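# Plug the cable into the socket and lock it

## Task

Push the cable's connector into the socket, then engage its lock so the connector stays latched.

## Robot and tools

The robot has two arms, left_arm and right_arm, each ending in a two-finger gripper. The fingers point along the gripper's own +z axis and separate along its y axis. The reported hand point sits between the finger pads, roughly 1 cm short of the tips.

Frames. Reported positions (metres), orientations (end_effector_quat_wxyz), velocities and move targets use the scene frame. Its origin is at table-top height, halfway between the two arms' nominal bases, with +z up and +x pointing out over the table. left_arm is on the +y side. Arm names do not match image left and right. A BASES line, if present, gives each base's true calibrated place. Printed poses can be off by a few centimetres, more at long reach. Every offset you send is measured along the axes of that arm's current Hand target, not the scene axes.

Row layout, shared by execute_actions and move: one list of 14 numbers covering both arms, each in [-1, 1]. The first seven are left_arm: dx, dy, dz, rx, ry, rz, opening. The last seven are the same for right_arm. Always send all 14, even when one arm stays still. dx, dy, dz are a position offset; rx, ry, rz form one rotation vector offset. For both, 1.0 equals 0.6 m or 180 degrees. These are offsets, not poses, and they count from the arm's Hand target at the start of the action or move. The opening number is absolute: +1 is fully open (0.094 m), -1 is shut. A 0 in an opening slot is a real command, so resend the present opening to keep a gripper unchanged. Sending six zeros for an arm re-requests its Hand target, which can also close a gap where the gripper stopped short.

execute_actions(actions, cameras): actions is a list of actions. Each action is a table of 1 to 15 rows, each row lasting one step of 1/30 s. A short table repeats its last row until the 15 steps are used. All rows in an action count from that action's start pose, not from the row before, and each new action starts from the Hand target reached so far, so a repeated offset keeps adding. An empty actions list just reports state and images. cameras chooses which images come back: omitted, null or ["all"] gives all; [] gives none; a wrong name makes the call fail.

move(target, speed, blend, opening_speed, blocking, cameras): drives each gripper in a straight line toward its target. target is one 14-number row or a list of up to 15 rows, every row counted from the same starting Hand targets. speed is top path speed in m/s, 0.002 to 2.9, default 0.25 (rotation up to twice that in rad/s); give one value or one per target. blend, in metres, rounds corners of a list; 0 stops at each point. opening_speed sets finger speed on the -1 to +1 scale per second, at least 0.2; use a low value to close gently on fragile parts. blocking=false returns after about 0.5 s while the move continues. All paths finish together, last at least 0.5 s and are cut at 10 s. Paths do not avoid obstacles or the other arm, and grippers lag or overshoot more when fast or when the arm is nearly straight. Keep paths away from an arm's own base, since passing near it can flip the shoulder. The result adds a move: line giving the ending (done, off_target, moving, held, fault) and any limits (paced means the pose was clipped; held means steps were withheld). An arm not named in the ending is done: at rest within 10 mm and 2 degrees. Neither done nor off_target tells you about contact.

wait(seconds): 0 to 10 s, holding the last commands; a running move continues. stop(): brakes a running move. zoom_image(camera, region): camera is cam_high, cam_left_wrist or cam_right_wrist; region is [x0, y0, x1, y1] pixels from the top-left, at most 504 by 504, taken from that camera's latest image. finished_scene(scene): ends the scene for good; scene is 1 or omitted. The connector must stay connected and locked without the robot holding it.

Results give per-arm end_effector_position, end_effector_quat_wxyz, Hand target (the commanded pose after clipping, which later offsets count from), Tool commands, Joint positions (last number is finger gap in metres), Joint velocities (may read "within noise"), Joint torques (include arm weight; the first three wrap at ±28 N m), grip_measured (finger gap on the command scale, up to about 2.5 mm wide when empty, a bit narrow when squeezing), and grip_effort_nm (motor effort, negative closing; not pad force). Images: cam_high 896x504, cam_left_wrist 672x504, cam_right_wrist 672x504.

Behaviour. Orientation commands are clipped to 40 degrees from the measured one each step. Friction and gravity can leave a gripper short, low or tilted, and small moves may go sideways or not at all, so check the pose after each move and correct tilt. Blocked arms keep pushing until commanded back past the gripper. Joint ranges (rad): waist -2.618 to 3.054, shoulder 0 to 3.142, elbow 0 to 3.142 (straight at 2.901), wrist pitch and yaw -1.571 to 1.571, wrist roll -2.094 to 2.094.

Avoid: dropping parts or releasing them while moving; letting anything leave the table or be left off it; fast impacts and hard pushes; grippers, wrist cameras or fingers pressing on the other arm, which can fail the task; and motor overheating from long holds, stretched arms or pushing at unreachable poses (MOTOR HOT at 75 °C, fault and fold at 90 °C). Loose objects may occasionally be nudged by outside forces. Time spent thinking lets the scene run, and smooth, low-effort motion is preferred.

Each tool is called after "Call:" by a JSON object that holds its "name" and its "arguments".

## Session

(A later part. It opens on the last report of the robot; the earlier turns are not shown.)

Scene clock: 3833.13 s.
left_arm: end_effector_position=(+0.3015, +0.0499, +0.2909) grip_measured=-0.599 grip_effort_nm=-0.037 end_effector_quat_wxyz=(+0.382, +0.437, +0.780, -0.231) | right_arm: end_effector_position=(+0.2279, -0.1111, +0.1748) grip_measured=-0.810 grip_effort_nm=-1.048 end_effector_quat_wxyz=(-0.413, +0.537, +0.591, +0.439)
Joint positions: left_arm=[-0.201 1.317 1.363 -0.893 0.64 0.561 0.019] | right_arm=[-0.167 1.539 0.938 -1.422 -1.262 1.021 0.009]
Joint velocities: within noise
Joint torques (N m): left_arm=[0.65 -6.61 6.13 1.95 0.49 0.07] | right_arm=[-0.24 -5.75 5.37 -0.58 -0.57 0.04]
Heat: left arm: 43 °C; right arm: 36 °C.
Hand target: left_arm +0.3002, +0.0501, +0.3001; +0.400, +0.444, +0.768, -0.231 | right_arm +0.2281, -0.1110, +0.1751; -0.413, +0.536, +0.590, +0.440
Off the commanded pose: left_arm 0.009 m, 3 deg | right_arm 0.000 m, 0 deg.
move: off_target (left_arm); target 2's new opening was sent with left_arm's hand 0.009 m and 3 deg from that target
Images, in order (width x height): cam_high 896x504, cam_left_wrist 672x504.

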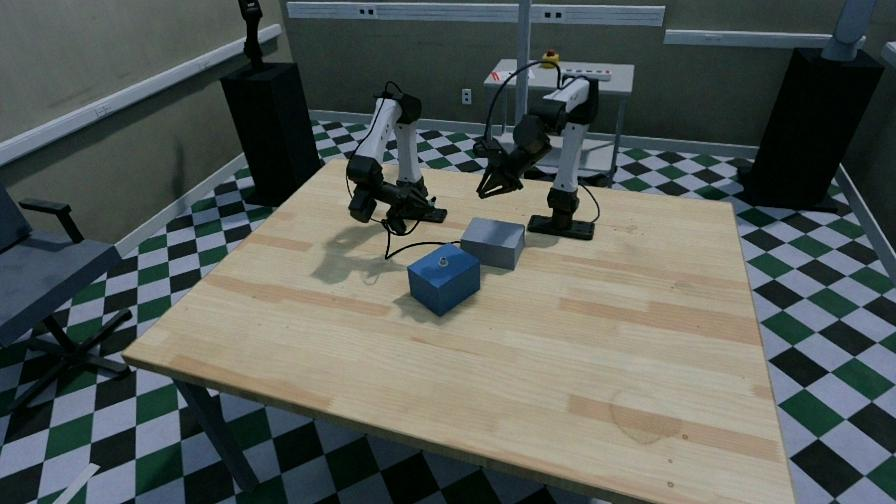

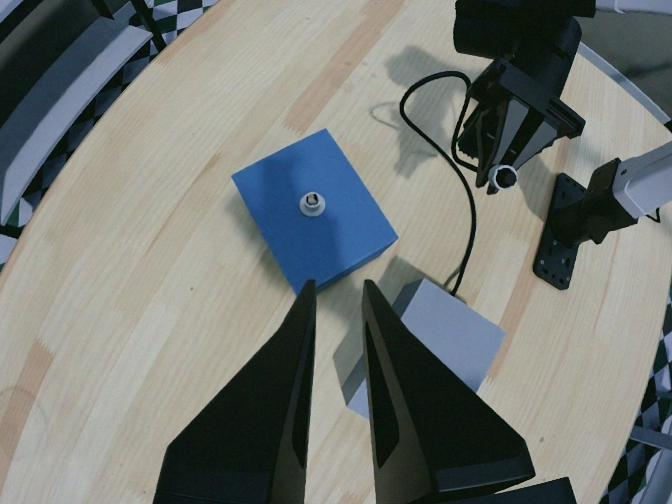

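Call:
{"name": "move", "arguments": {"target": [[0,0,0,0,0,0,-0.6,0.1288,0.0465,-0.054,0,0,-0.5,-0.95],[0,0,0,0,0,0,-0.6,0.2035,0.2497,0.0337,0.0151,0.0175,-0.9767,-0.95]], "speed": 0.22, "blend": [0.03,0]}}

Scene clock: 3919.93 s.
left_arm: end_effector_position=(+0.3017, +0.0497, +0.2912) grip_measured=-0.599 grip_effort_nm=-0.042 end_effector_quat_wxyz=(+0.383, +0.438, +0.780, -0.232) | right_arm: end_effector_position=(+0.3637, -0.0567, +0.2873) grip_measured=-0.810 grip_effort_nm=-1.043 end_effector_quat_wxyz=(-0.389, +0.571, -0.574, -0.438)
Joint positions: left_arm=[-0.201 1.317 1.363 -0.891 0.641 0.561 0.019] | right_arm=[0.04 1.892 1.855 -1.443 -1.251 -1.414 0.009]
Joint velocities: within noise
Joint torques (N m): left_arm=[0.64 -6.63 6.08 1.92 0.5 0.05] | right_arm=[0.38 -9.76 10.28 0.35 -0.73 -0.1]
Heat: left arm: 42 °C; right arm: 37 °C.
Hand target: left_arm +0.3001, +0.0501, +0.3001; +0.400, +0.443, +0.768, -0.231 | right_arm +0.3670, -0.0531, +0.2982; -0.406, +0.584, -0.557, -0.429
Off the commanded pose: left_arm 0.009 m, 3 deg | right_arm 0.012 m, 3 deg.
move: off_target (left_arm, right_arm)

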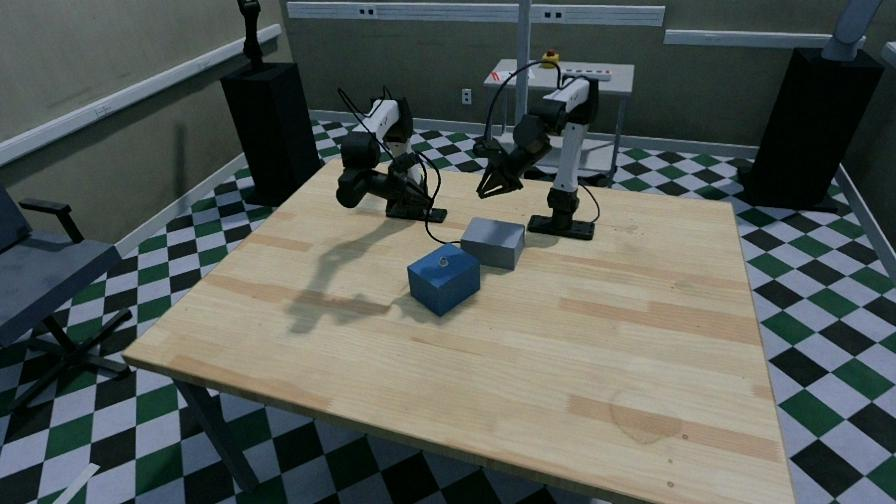

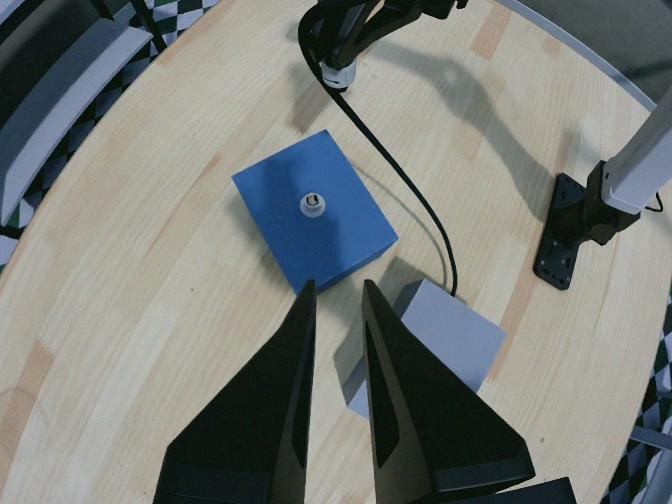

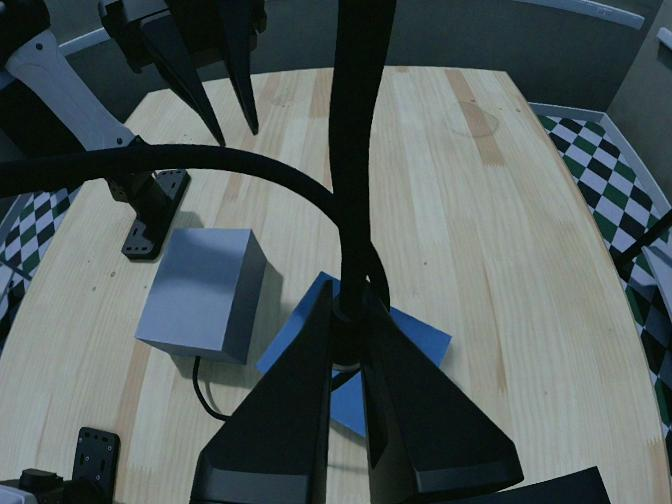

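Call:
{"name": "zoom_image", "arguments": {"camera": "cam_left_wrist", "region": [250, 0, 450, 150]}}

Scaled by 2.520 from the camera's 672x504 image, which has a finer 960x720 frame.

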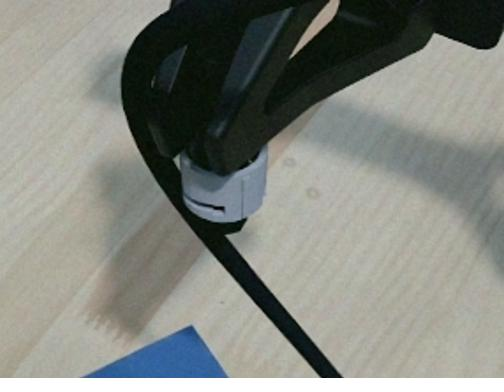

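Call:
{"name": "zoom_image", "arguments": {"camera": "cam_high", "region": [320, 70, 540, 320]}}

Call:
{"name": "zoom_image", "arguments": {"camera": "cam_right_wrist", "region": [150, 150, 500, 450]}}

Scaled by 2.016.

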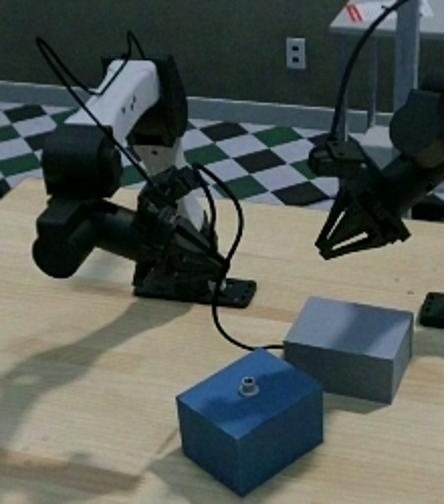

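Scaled by 1.440 from the camera's 672x504 image, which has a finer 960x720 frame.

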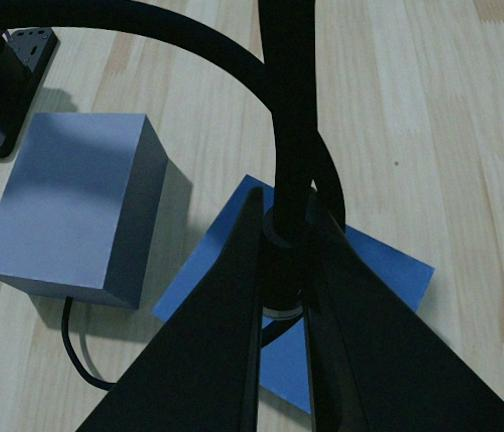

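Call:
{"name": "move", "arguments": {"target": [0.1355,0.0647,0.2280,0.1077,-0.1920,0.0340,-0.6,0.1252,-0.0020,0.0800,0,0,-0.0189,-0.95], "speed": 0.1}}

Scene clock: 4031.37 s.
left_arm: end_effector_position=(+0.3679, +0.0120, +0.1601) grip_measured=-0.599 grip_effort_nm=-0.042 end_effector_quat_wxyz=(+0.543, +0.454, +0.544, -0.451) | right_arm: end_effector_position=(+0.3718, -0.0328, +0.1963) grip_measured=-0.810 grip_effort_nm=-1.043 end_effector_quat_wxyz=(-0.402, +0.591, -0.554, -0.427)
Joint positions: left_arm=[-0.105 1.972 0.786 1.175 1.274 0.013 0.019] | right_arm=[0.103 1.887 1.476 -0.907 -1.242 -1.306 0.009]
Joint velocities: within noise
Joint torques (N m): left_arm=[0.23 -7.1 4.23 2.06 0.12 -0.11] | right_arm=[0.51 -15.13 5.7 0.82 -0.66 0.13]
Heat: left arm: 42 °C; right arm: 42 °C.
Hand target: left_arm +0.3665, +0.0127, +0.1551; +0.541, +0.455, +0.542, -0.454 | right_arm +0.3666, -0.0300, +0.2119; -0.418, +0.601, -0.539, -0.417
Off the commanded pose: left_arm 0.005 m, 0 deg | right_arm 0.017 m, 3 deg.
move: off_target (right_arm)

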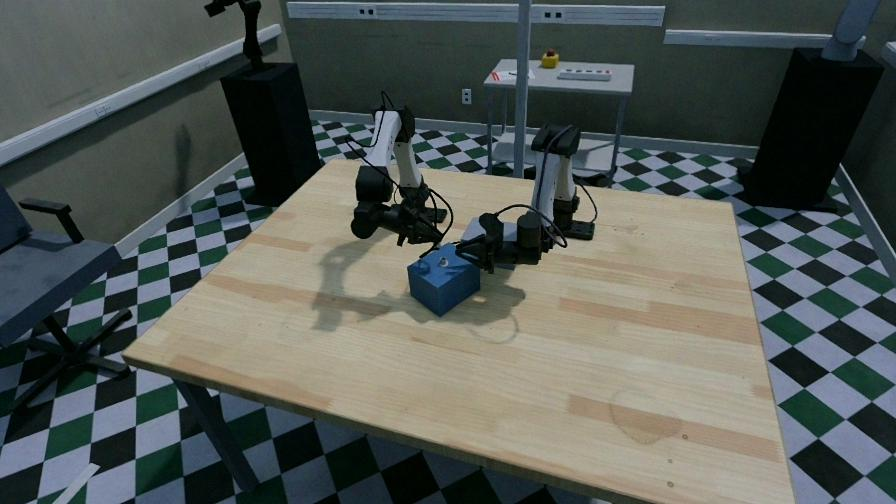

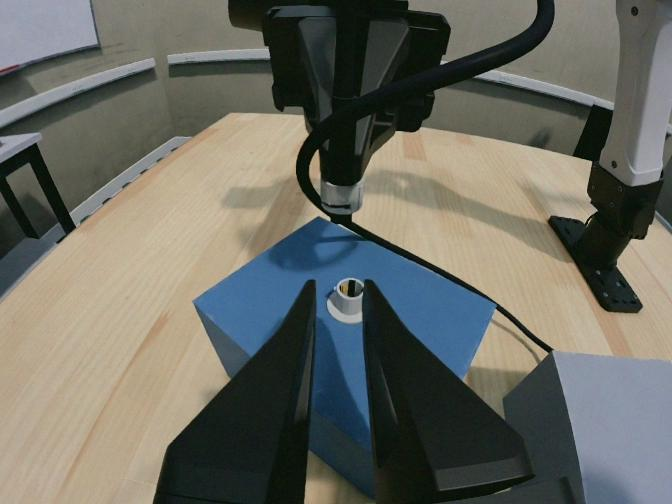

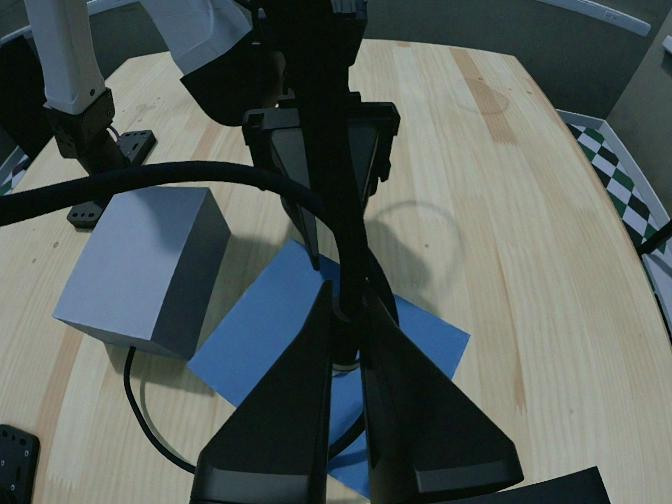

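Call:
{"name": "zoom_image", "arguments": {"camera": "cam_left_wrist", "region": [270, 120, 420, 330]}}

Scaled by 2.400 from the camera's 672x504 image, which has a finer 960x720 frame.

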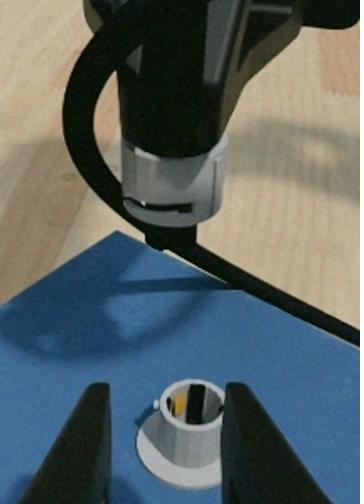

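Call:
{"name": "zoom_image", "arguments": {"camera": "cam_left_wrist", "region": [320, 265, 380, 325]}}

Call:
{"name": "zoom_image", "arguments": {"camera": "cam_left_wrist", "region": [305, 160, 385, 240]}}

Scaled by 8.400 from the camera's 672x504 image, which has a finer 960x720 frame.

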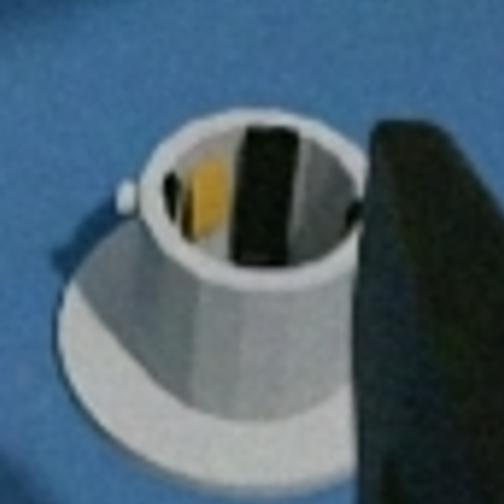

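Scaled by 6.300 from the camera's 672x504 image, which has a finer 960x720 frame.

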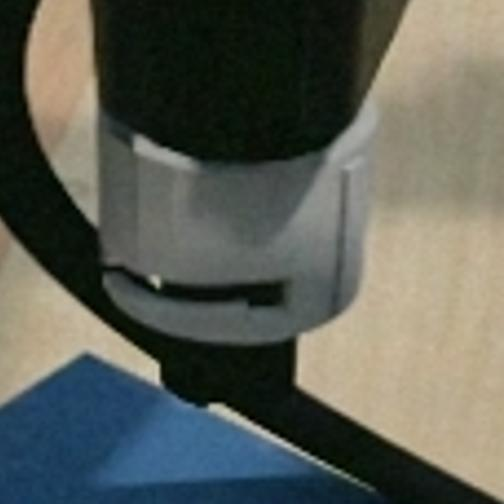

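Call:
{"name": "move", "arguments": {"target": [0,-0.0681,0.0301,-0.2778,0,0,-0.6,0,0,0,0,0,0,-0.95], "speed": 0.2}}

Scene clock: 4127.60 s.
left_arm: end_effector_position=(+0.3298, -0.0126, +0.1382) grip_measured=-0.599 grip_effort_nm=-0.046 end_effector_quat_wxyz=(+0.664, +0.194, +0.699, -0.180) | right_arm: end_effector_position=(+0.3719, -0.0328, +0.1963) grip_measured=-0.810 grip_effort_nm=-1.048 end_effector_quat_wxyz=(-0.402, +0.591, -0.554, -0.427)
Joint positions: left_arm=[-0.651 1.74 0.333 1.353 -0.127 -0.001 0.019] | right_arm=[0.103 1.887 1.476 -0.906 -1.242 -1.306 0.009]
Joint velocities: within noise
Joint torques (N m): left_arm=[-0.69 -8.38 4.04 2.65 -0.15 -0.07] | right_arm=[0.51 -15.09 5.63 0.78 -0.67 0.13]
Heat: left arm: 43 °C; right arm: 54 °C.
Hand target: left_arm +0.3295, -0.0120, +0.1552; +0.683, +0.183, +0.683, -0.183 | right_arm +0.3666, -0.0300, +0.2120; -0.418, +0.601, -0.539, -0.417
Off the commanded pose: left_arm 0.017 m, 3 deg | right_arm 0.017 m, 3 deg.
move: off_target (left_arm, right_arm)

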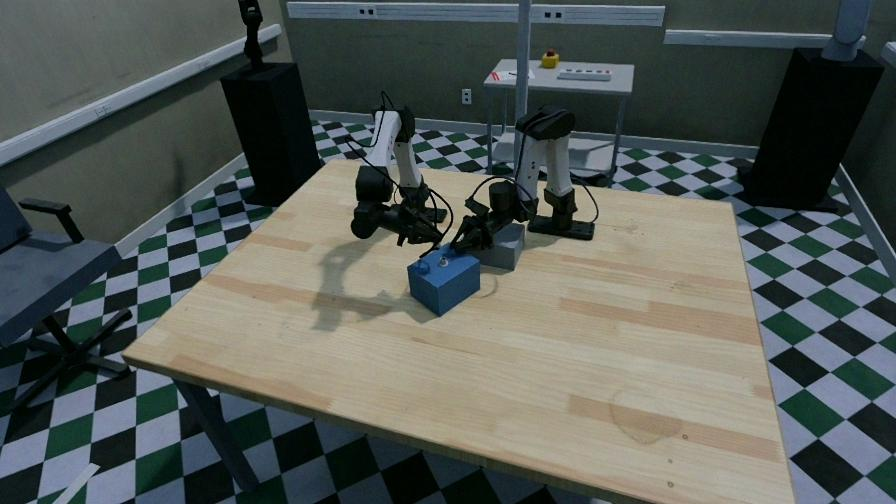

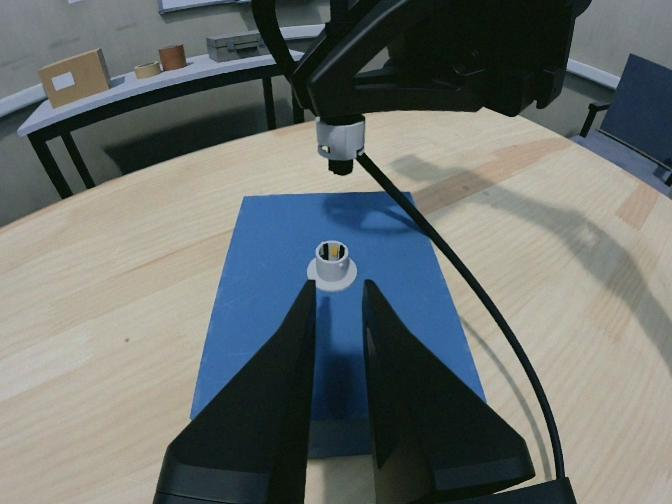

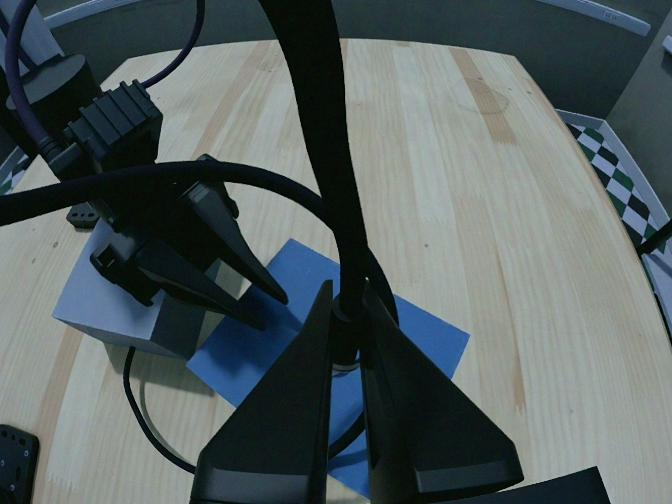

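Call:
{"name": "zoom_image", "arguments": {"camera": "cam_left_wrist", "region": [290, 100, 390, 180]}}

Call:
{"name": "zoom_image", "arguments": {"camera": "cam_left_wrist", "region": [295, 230, 375, 300]}}

Scaled by 5.040 from the camera's 672x504 image, which has a finer 960x720 frame.

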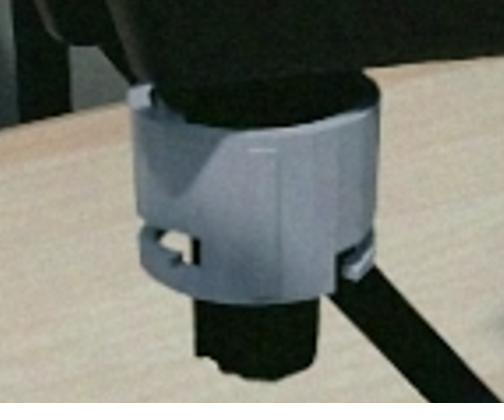

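Scaled by 6.300 from the camera's 672x504 image, which has a finer 960x720 frame.

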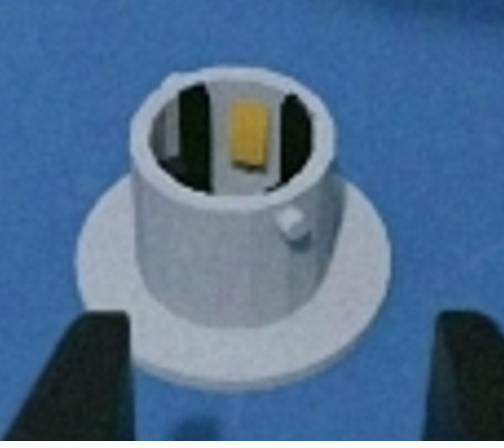

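Call:
{"name": "zoom_image", "arguments": {"camera": "cam_left_wrist", "region": [310, 110, 370, 180]}}

Scaled by 7.200 from the camera's 672x504 image, which has a finer 960x720 frame.

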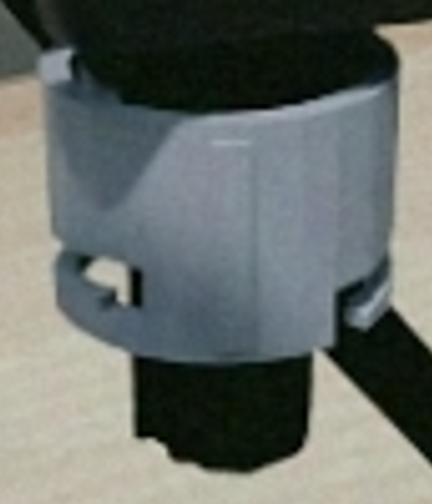

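Call:
{"name": "move", "arguments": {"target": [[0,0,-0.05,0,0,0,-0.6,-0.0498,0.0075,0.0008,0,0,0,-0.95],[0,0,-0.05,0,0,0,-0.6,0.0470,0.0128,0.0317,0,0,0,-0.95]], "speed": 0.08}}

Scene clock: 4257.83 s.
left_arm: end_effector_position=(+0.3049, +0.0018, +0.1400) grip_measured=-0.599 grip_effort_nm=-0.032 end_effector_quat_wxyz=(+0.666, +0.193, +0.698, -0.179) | right_arm: end_effector_position=(+0.3610, -0.0237, +0.1803) grip_measured=-0.810 grip_effort_nm=-1.043 end_effector_quat_wxyz=(-0.416, +0.600, -0.543, -0.415)
Joint positions: left_arm=[-0.671 1.65 0.222 1.377 -0.149 -0.001 0.019] | right_arm=[0.133 1.827 1.319 -0.684 -1.232 -1.222 0.009]
Joint velocities: within noise
Joint torques (N m): left_arm=[-0.73 -7.57 3.6 2.63 -0.14 -0.05] | right_arm=[0.46 -9.83 5.87 1.04 -0.63 0.12]
Heat: left arm: 48 °C; right arm: 59 °C.
Hand target: left_arm +0.3035, +0.0029, +0.1552; +0.683, +0.183, +0.683, -0.183 | right_arm +0.3601, -0.0209, +0.1791; -0.418, +0.601, -0.539, -0.417
Off the commanded pose: left_arm 0.015 m, 3 deg | right_arm 0.003 m, 1 deg.
move: off_target (left_arm)

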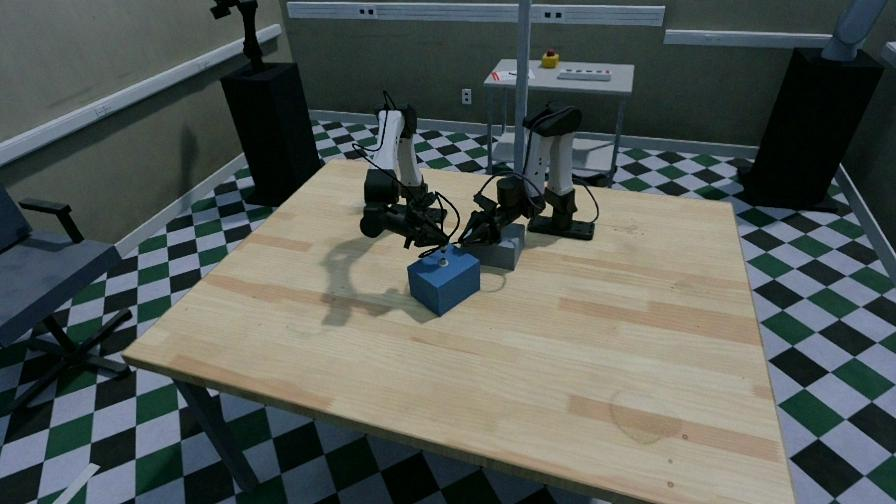

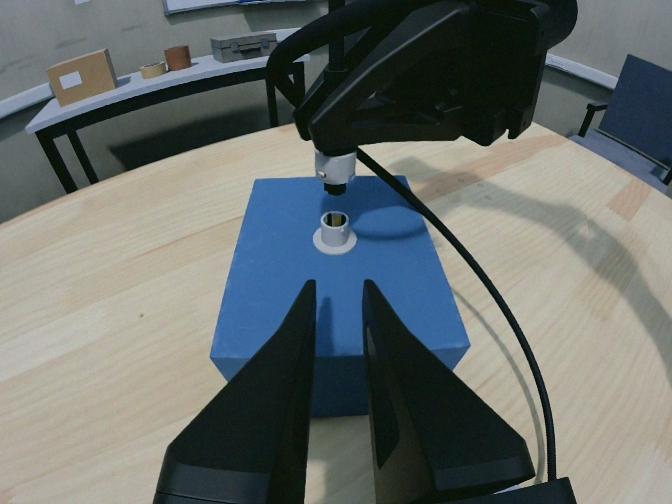

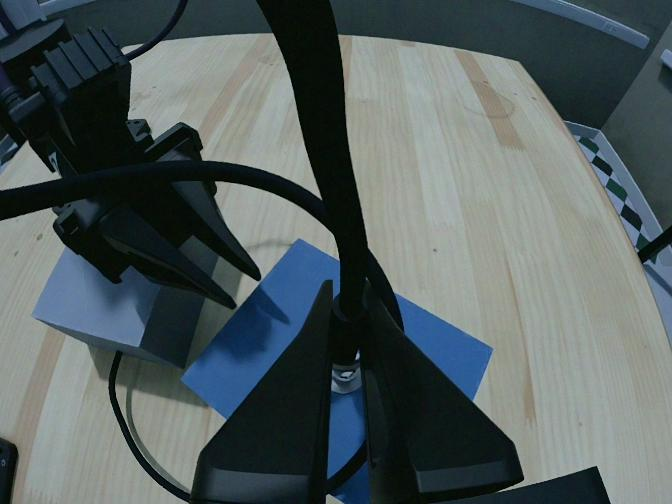

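Call:
{"name": "zoom_image", "arguments": {"camera": "cam_left_wrist", "region": [300, 140, 380, 260]}}

Scaled by 4.200 from the camera's 672x504 image, which has a finer 960x720 frame.

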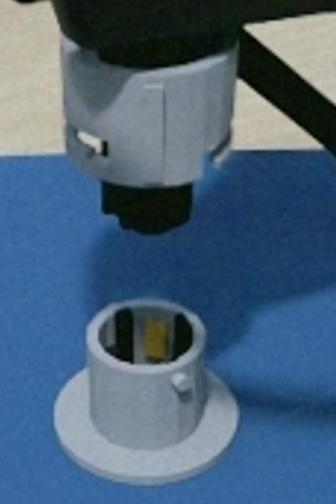

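Call:
{"name": "move", "arguments": {"target": [0,0.0843,0.0590,0.2778,0,0,-0.6,0.0310,-0.0040,0.0067,0,0,0,-0.95], "speed": 0.2}}

Call:
{"name": "zoom_image", "arguments": {"camera": "cam_left_wrist", "region": [300, 160, 400, 300]}}

Scene clock: 4293.03 s.
left_arm: end_effector_position=(+0.3553, +0.0282, +0.1548) grip_measured=-0.599 grip_effort_nm=-0.037 end_effector_quat_wxyz=(+0.540, +0.450, +0.547, -0.455) | right_arm: end_effector_position=(+0.3634, -0.0232, +0.1627) grip_measured=-0.810 grip_effort_nm=-1.043 end_effector_quat_wxyz=(-0.413, +0.598, -0.546, -0.418)
Joint positions: left_arm=[-0.061 1.955 0.721 1.223 1.318 -0.001 0.019] | right_arm=[0.133 1.86 1.29 -0.632 -1.232 -1.221 0.009]
Joint velocities: within noise
Joint torques (N m): left_arm=[0.43 -6.87 6.16 1.8 0.15 -0.01] | right_arm=[-0.14 -9.68 5.59 0.94 -0.69 -0.09]
Heat: left arm: 49 °C; right arm: 50 °C.
Hand target: left_arm +0.3594, +0.0290, +0.1551; +0.542, +0.455, +0.542, -0.454 | right_arm +0.3636, -0.0224, +0.1602; -0.418, +0.601, -0.539, -0.417
Off the commanded pose: left_arm 0.004 m, 1 deg | right_arm 0.002 m, 1 deg.
move: done

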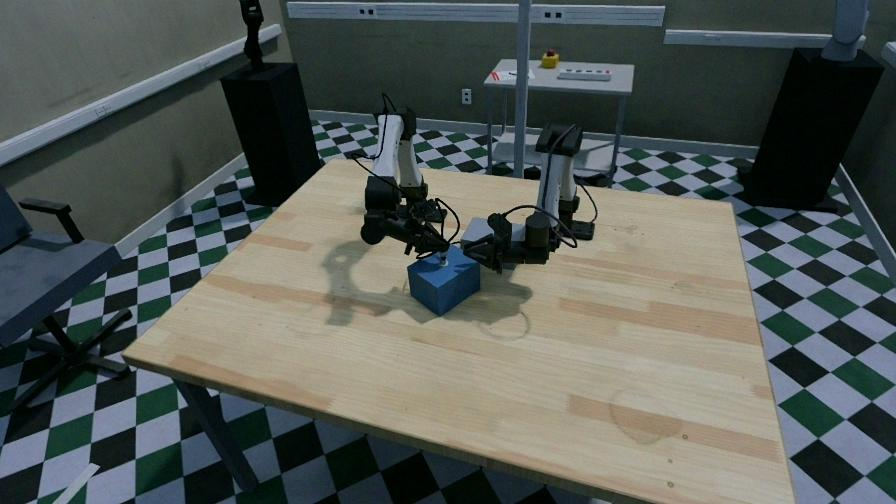

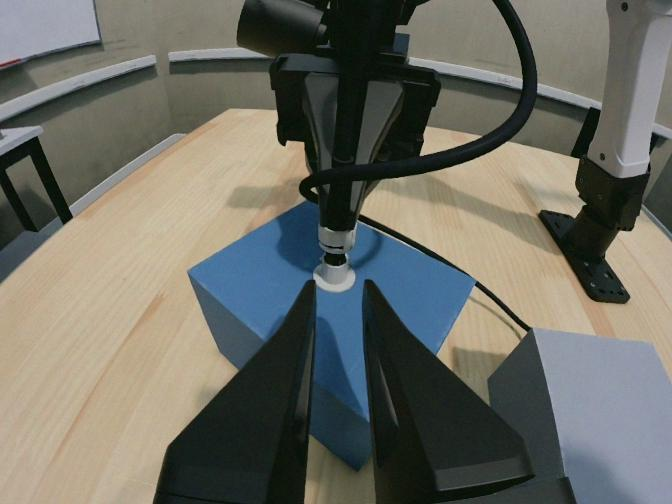

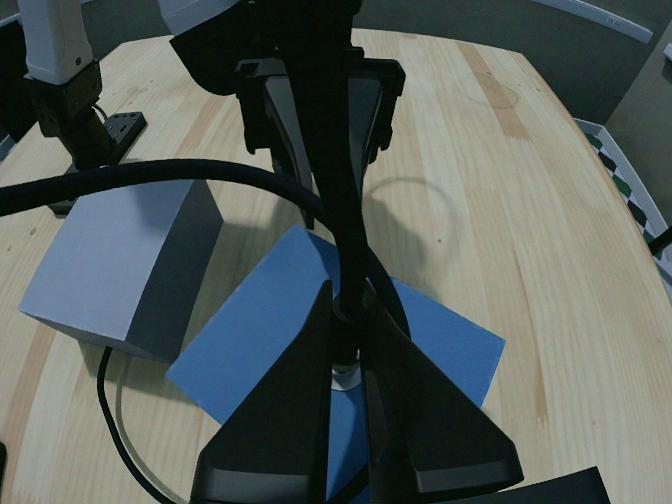

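Scaled by 3.600 from the camera's 672x504 image, which has a finer 960x720 frame.

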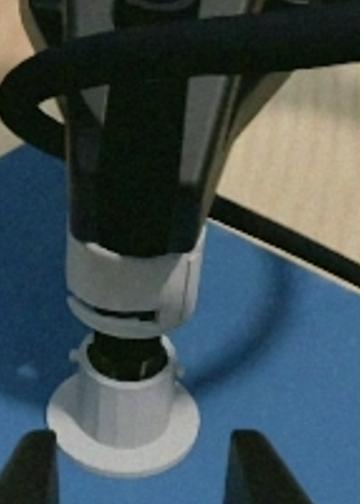

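Call:
{"name": "zoom_image", "arguments": {"camera": "cam_left_wrist", "region": [310, 220, 360, 290]}}

Scaled by 7.200 from the camera's 672x504 image, which has a finer 960x720 frame.

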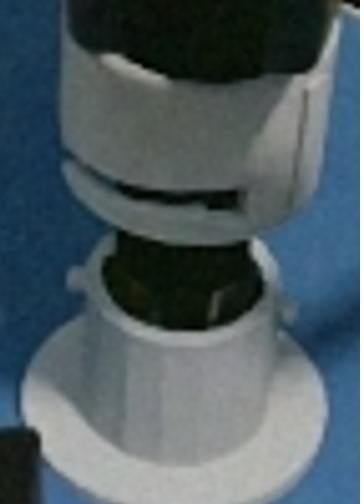

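Call:
{"name": "move", "arguments": {"target": [[-0.0083,-0.0780,0.0353,-0.2778,0,0,-0.6,-0.0475,-0.0052,-0.0153,0,0,0.0139,-0.95],[-0.0083,-0.0780,0.0353,-0.2778,0,0,-0.6,0.0002,-0.0025,-0.0001,0,0,0.0139,-0.95]], "speed": 0.15}}

Call:
{"name": "zoom_image", "arguments": {"camera": "cam_left_wrist", "region": [300, 180, 380, 270]}}

Scene clock: 4339.27 s.
left_arm: end_effector_position=(+0.3178, -0.0011, +0.1453) grip_measured=-0.599 grip_effort_nm=-0.037 end_effector_quat_wxyz=(+0.666, +0.193, +0.697, -0.181) | right_arm: end_effector_position=(+0.3649, -0.0229, +0.1615) grip_measured=-0.810 grip_effort_nm=-1.043 end_effector_quat_wxyz=(-0.405, +0.589, -0.555, -0.425)
Joint positions: left_arm=[-0.643 1.653 0.273 1.333 -0.119 -0.001 0.019] | right_arm=[0.133 1.869 1.299 -0.638 -1.232 -1.194 0.009]
Joint velocities: within noise
Joint torques (N m): left_arm=[-0.7 -7.73 4.03 2.59 -0.16 -0.06] | right_arm=[-0.2 -10.02 5.44 0.99 -0.66 0.09]
Heat: left arm: 46 °C; right arm: 50 °C.
Hand target: left_arm +0.3170, +0.0000, +0.1601; +0.683, +0.183, +0.683, -0.183 | right_arm +0.3651, -0.0224, +0.1602; -0.409, +0.589, -0.552, -0.426
Off the commanded pose: left_arm 0.015 m, 3 deg | right_arm 0.001 m, 1 deg.
move: off_target (left_arm)

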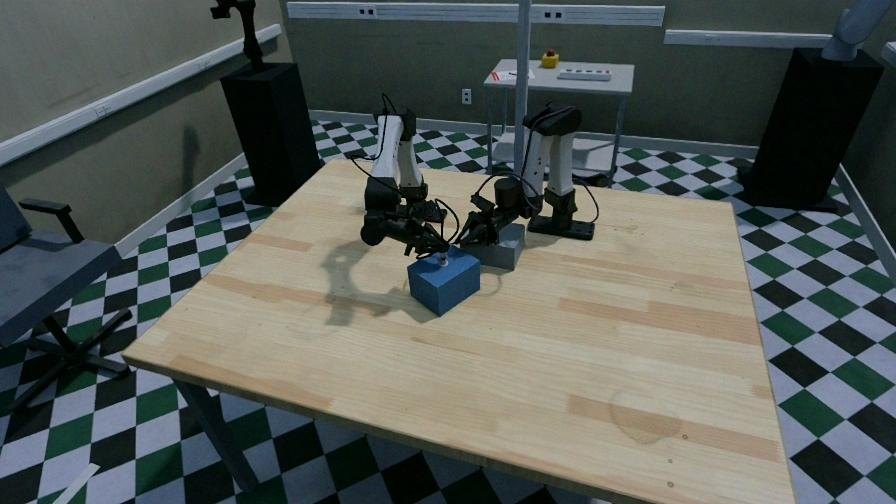

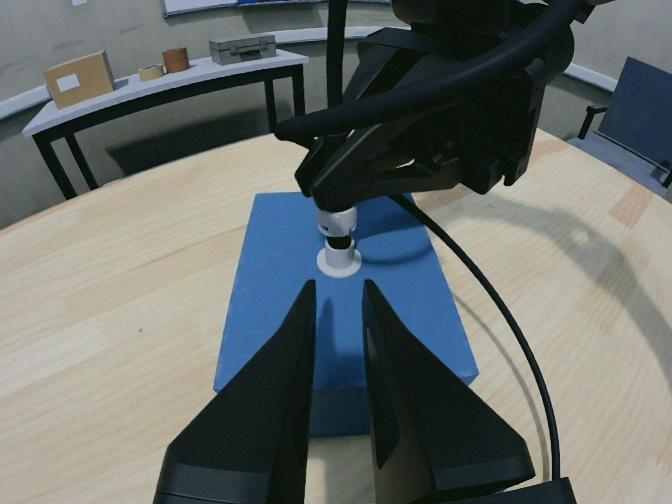

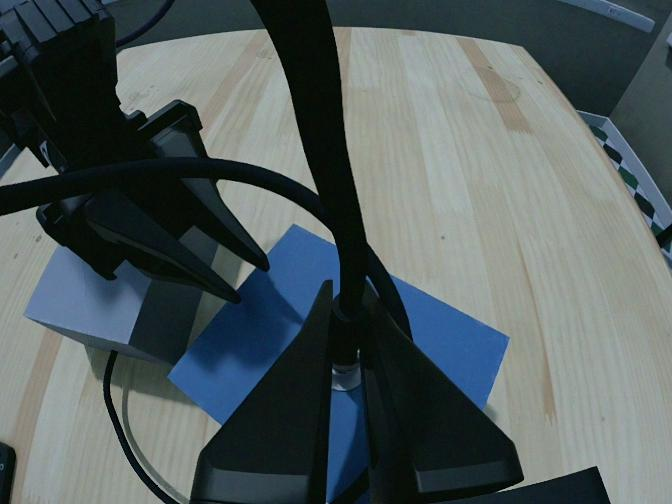

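Scaled by 5.600 from the camera's 672x504 image, which has a finer 960x720 frame.

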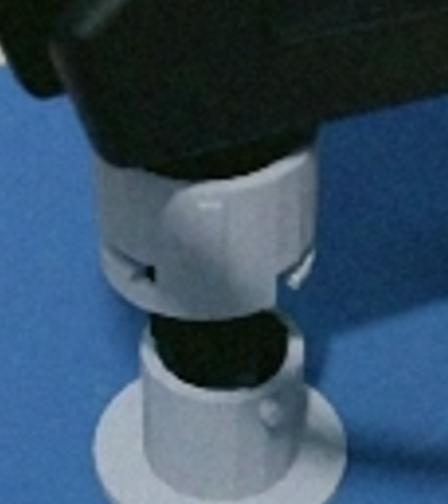

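Call:
{"name": "zoom_image", "arguments": {"camera": "cam_left_wrist", "region": [318, 222, 362, 262]}}

Scaled by 11.455 from the camera's 672x504 image, which has a finer 960x720 frame.

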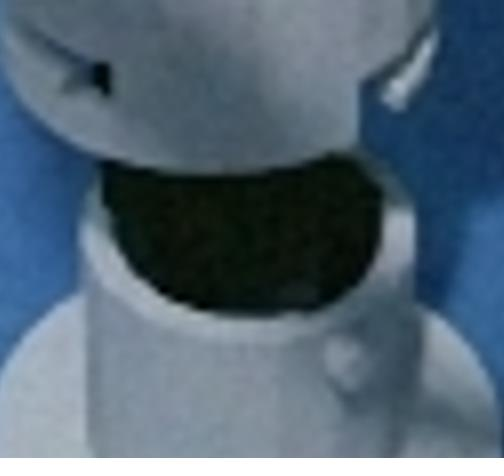

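Call:
{"name": "move", "arguments": {"target": [[0,0,0,0,0,0,-0.6,-0.0385,-0.0007,-0.0148,0,0,0,-0.95],[0,0,0,0,0,0,-0.6,0.0170,0,0.0028,0,0,0,-0.95]], "speed": [0.08,0.03]}}

Call:
{"name": "zoom_image", "arguments": {"camera": "cam_left_wrist", "region": [300, 180, 380, 270]}}

Scene clock: 4384.83 s.
left_arm: end_effector_position=(+0.3179, -0.0009, +0.1453) grip_measured=-0.599 grip_effort_nm=-0.037 end_effector_quat_wxyz=(+0.666, +0.192, +0.698, -0.180) | right_arm: end_effector_position=(+0.3629, -0.0223, +0.1586) grip_measured=-0.810 grip_effort_nm=-1.048 end_effector_quat_wxyz=(-0.407, +0.587, -0.551, -0.432)
Joint positions: left_arm=[-0.643 1.653 0.273 1.333 -0.121 -0.001 0.019] | right_arm=[0.133 1.873 1.281 -0.617 -1.25 -1.194 0.009]
Joint velocities: within noise
Joint torques (N m): left_arm=[-0.69 -7.75 4 2.59 -0.14 -0.06] | right_arm=[-0.51 -9.01 5.27 1.01 -0.53 -0.07]
Heat: left arm: 49 °C; right arm: 48 °C.
Hand target: left_arm +0.3170, +0.0001, +0.1601; +0.683, +0.183, +0.683, -0.183 | right_arm +0.3653, -0.0239, +0.1500; -0.409, +0.589, -0.552, -0.426
Off the commanded pose: left_arm 0.015 m, 3 deg | right_arm 0.009 m, 1 deg.
move: off_target (left_arm)

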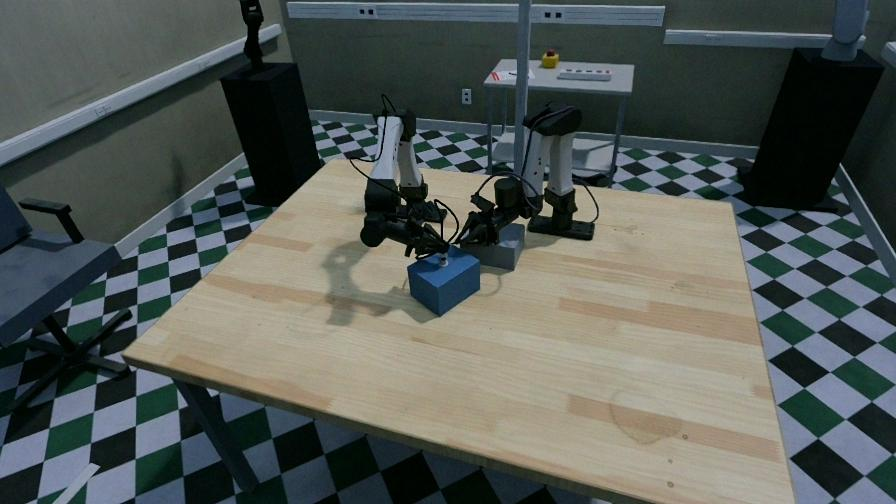

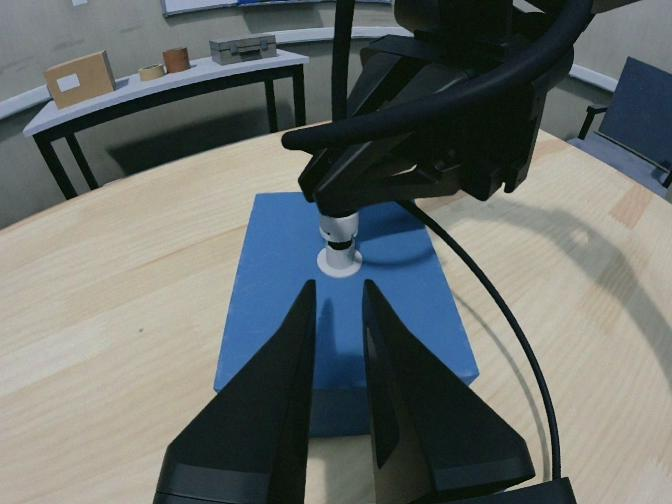

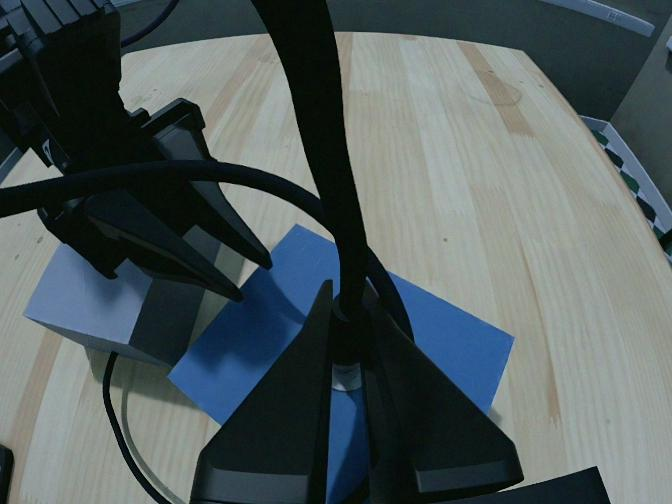

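Scaled by 5.600 from the camera's 672x504 image, which has a finer 960x720 frame.

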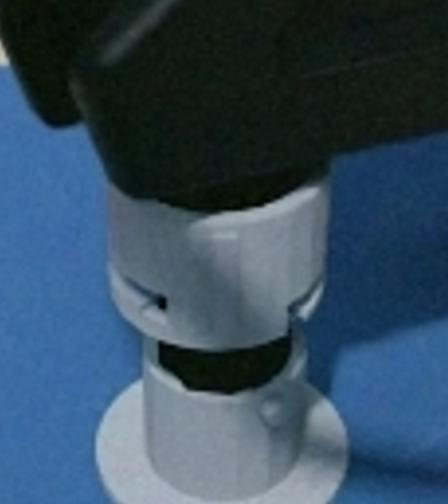

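Call:
{"name": "zoom_image", "arguments": {"camera": "cam_left_wrist", "region": [318, 228, 362, 268]}}

Scaled by 11.455 from the camera's 672x504 image, which has a finer 960x720 frame.

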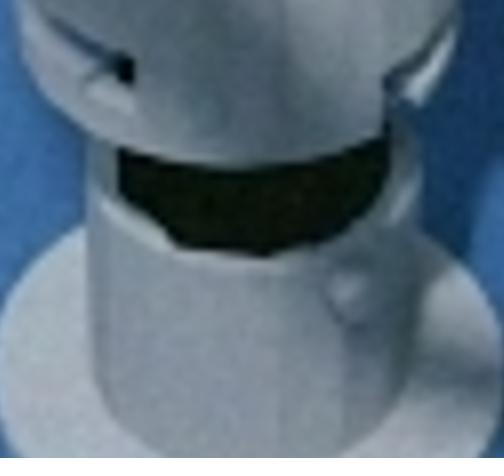

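Call:
{"name": "move", "arguments": {"target": [0.0252,0.0655,0.0488,0.2778,0,0,-0.6,0,0,0,0,0,0,-0.95], "speed": 0.25, "cameras": ["cam_left_wrist", "cam_right_wrist"]}}

Call:
{"name": "zoom_image", "arguments": {"camera": "cam_left_wrist", "region": [300, 190, 372, 280]}}

Scene clock: 4435.93 s.
left_arm: end_effector_position=(+0.3581, +0.0189, +0.1449) grip_measured=-0.599 grip_effort_nm=-0.042 end_effector_quat_wxyz=(+0.540, +0.450, +0.547, -0.455) | right_arm: end_effector_position=(+0.3631, -0.0222, +0.1587) grip_measured=-0.810 grip_effort_nm=-1.053 end_effector_quat_wxyz=(-0.408, +0.587, -0.550, -0.431)
Joint positions: left_arm=[-0.088 2.002 0.73 1.259 1.29 -0.001 0.019] | right_arm=[0.133 1.873 1.281 -0.614 -1.25 -1.194 0.009]
Joint velocities: within noise
Joint torques (N m): left_arm=[0.34 -6.98 6 1.8 0.17 -0.02] | right_arm=[-0.68 -9.14 5.27 1 -0.48 -0.06]
Heat: left arm: 50 °C; right arm: 45 °C.
Hand target: left_arm +0.3619, +0.0194, +0.1449; +0.541, +0.455, +0.542, -0.454 | right_arm +0.3653, -0.0239, +0.1500; -0.409, +0.589, -0.552, -0.426
Off the commanded pose: left_arm 0.004 m, 1 deg | right_arm 0.009 m, 1 deg.
move: done
Images, in order (width x height): cam_left_wrist 672x504, cam_right_wrist 672x504.

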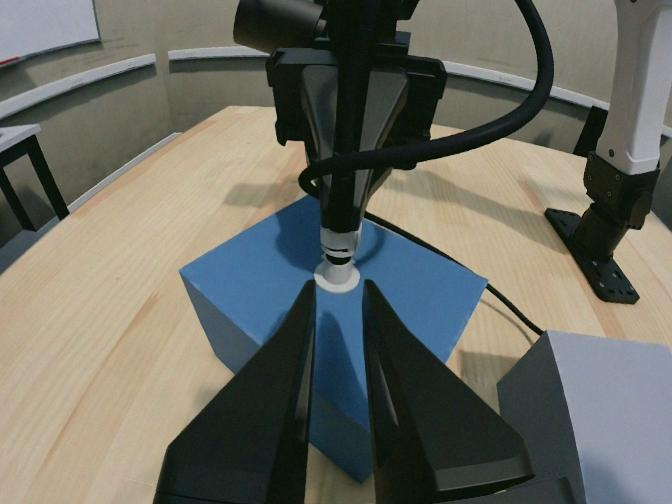

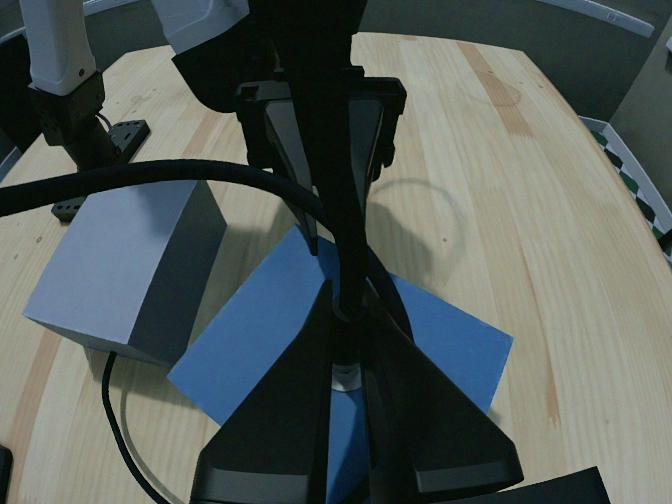

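Scaled by 5.600 from the camera's 672x504 image, which has a finer 960x720 frame.

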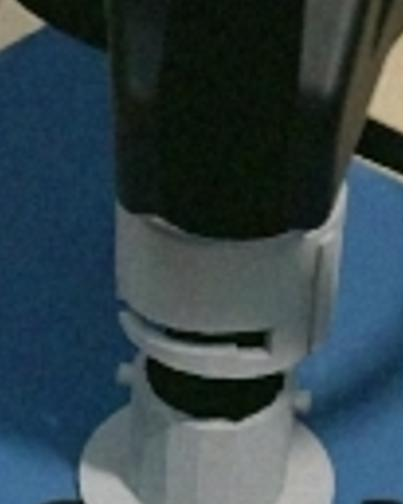

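Call:
{"name": "zoom_image", "arguments": {"camera": "cam_left_wrist", "region": [318, 240, 362, 275]}}

Scaled by 11.455 from the camera's 672x504 image, which has a finer 960x720 frame.

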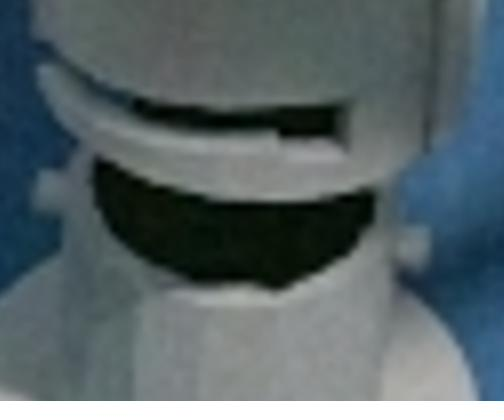

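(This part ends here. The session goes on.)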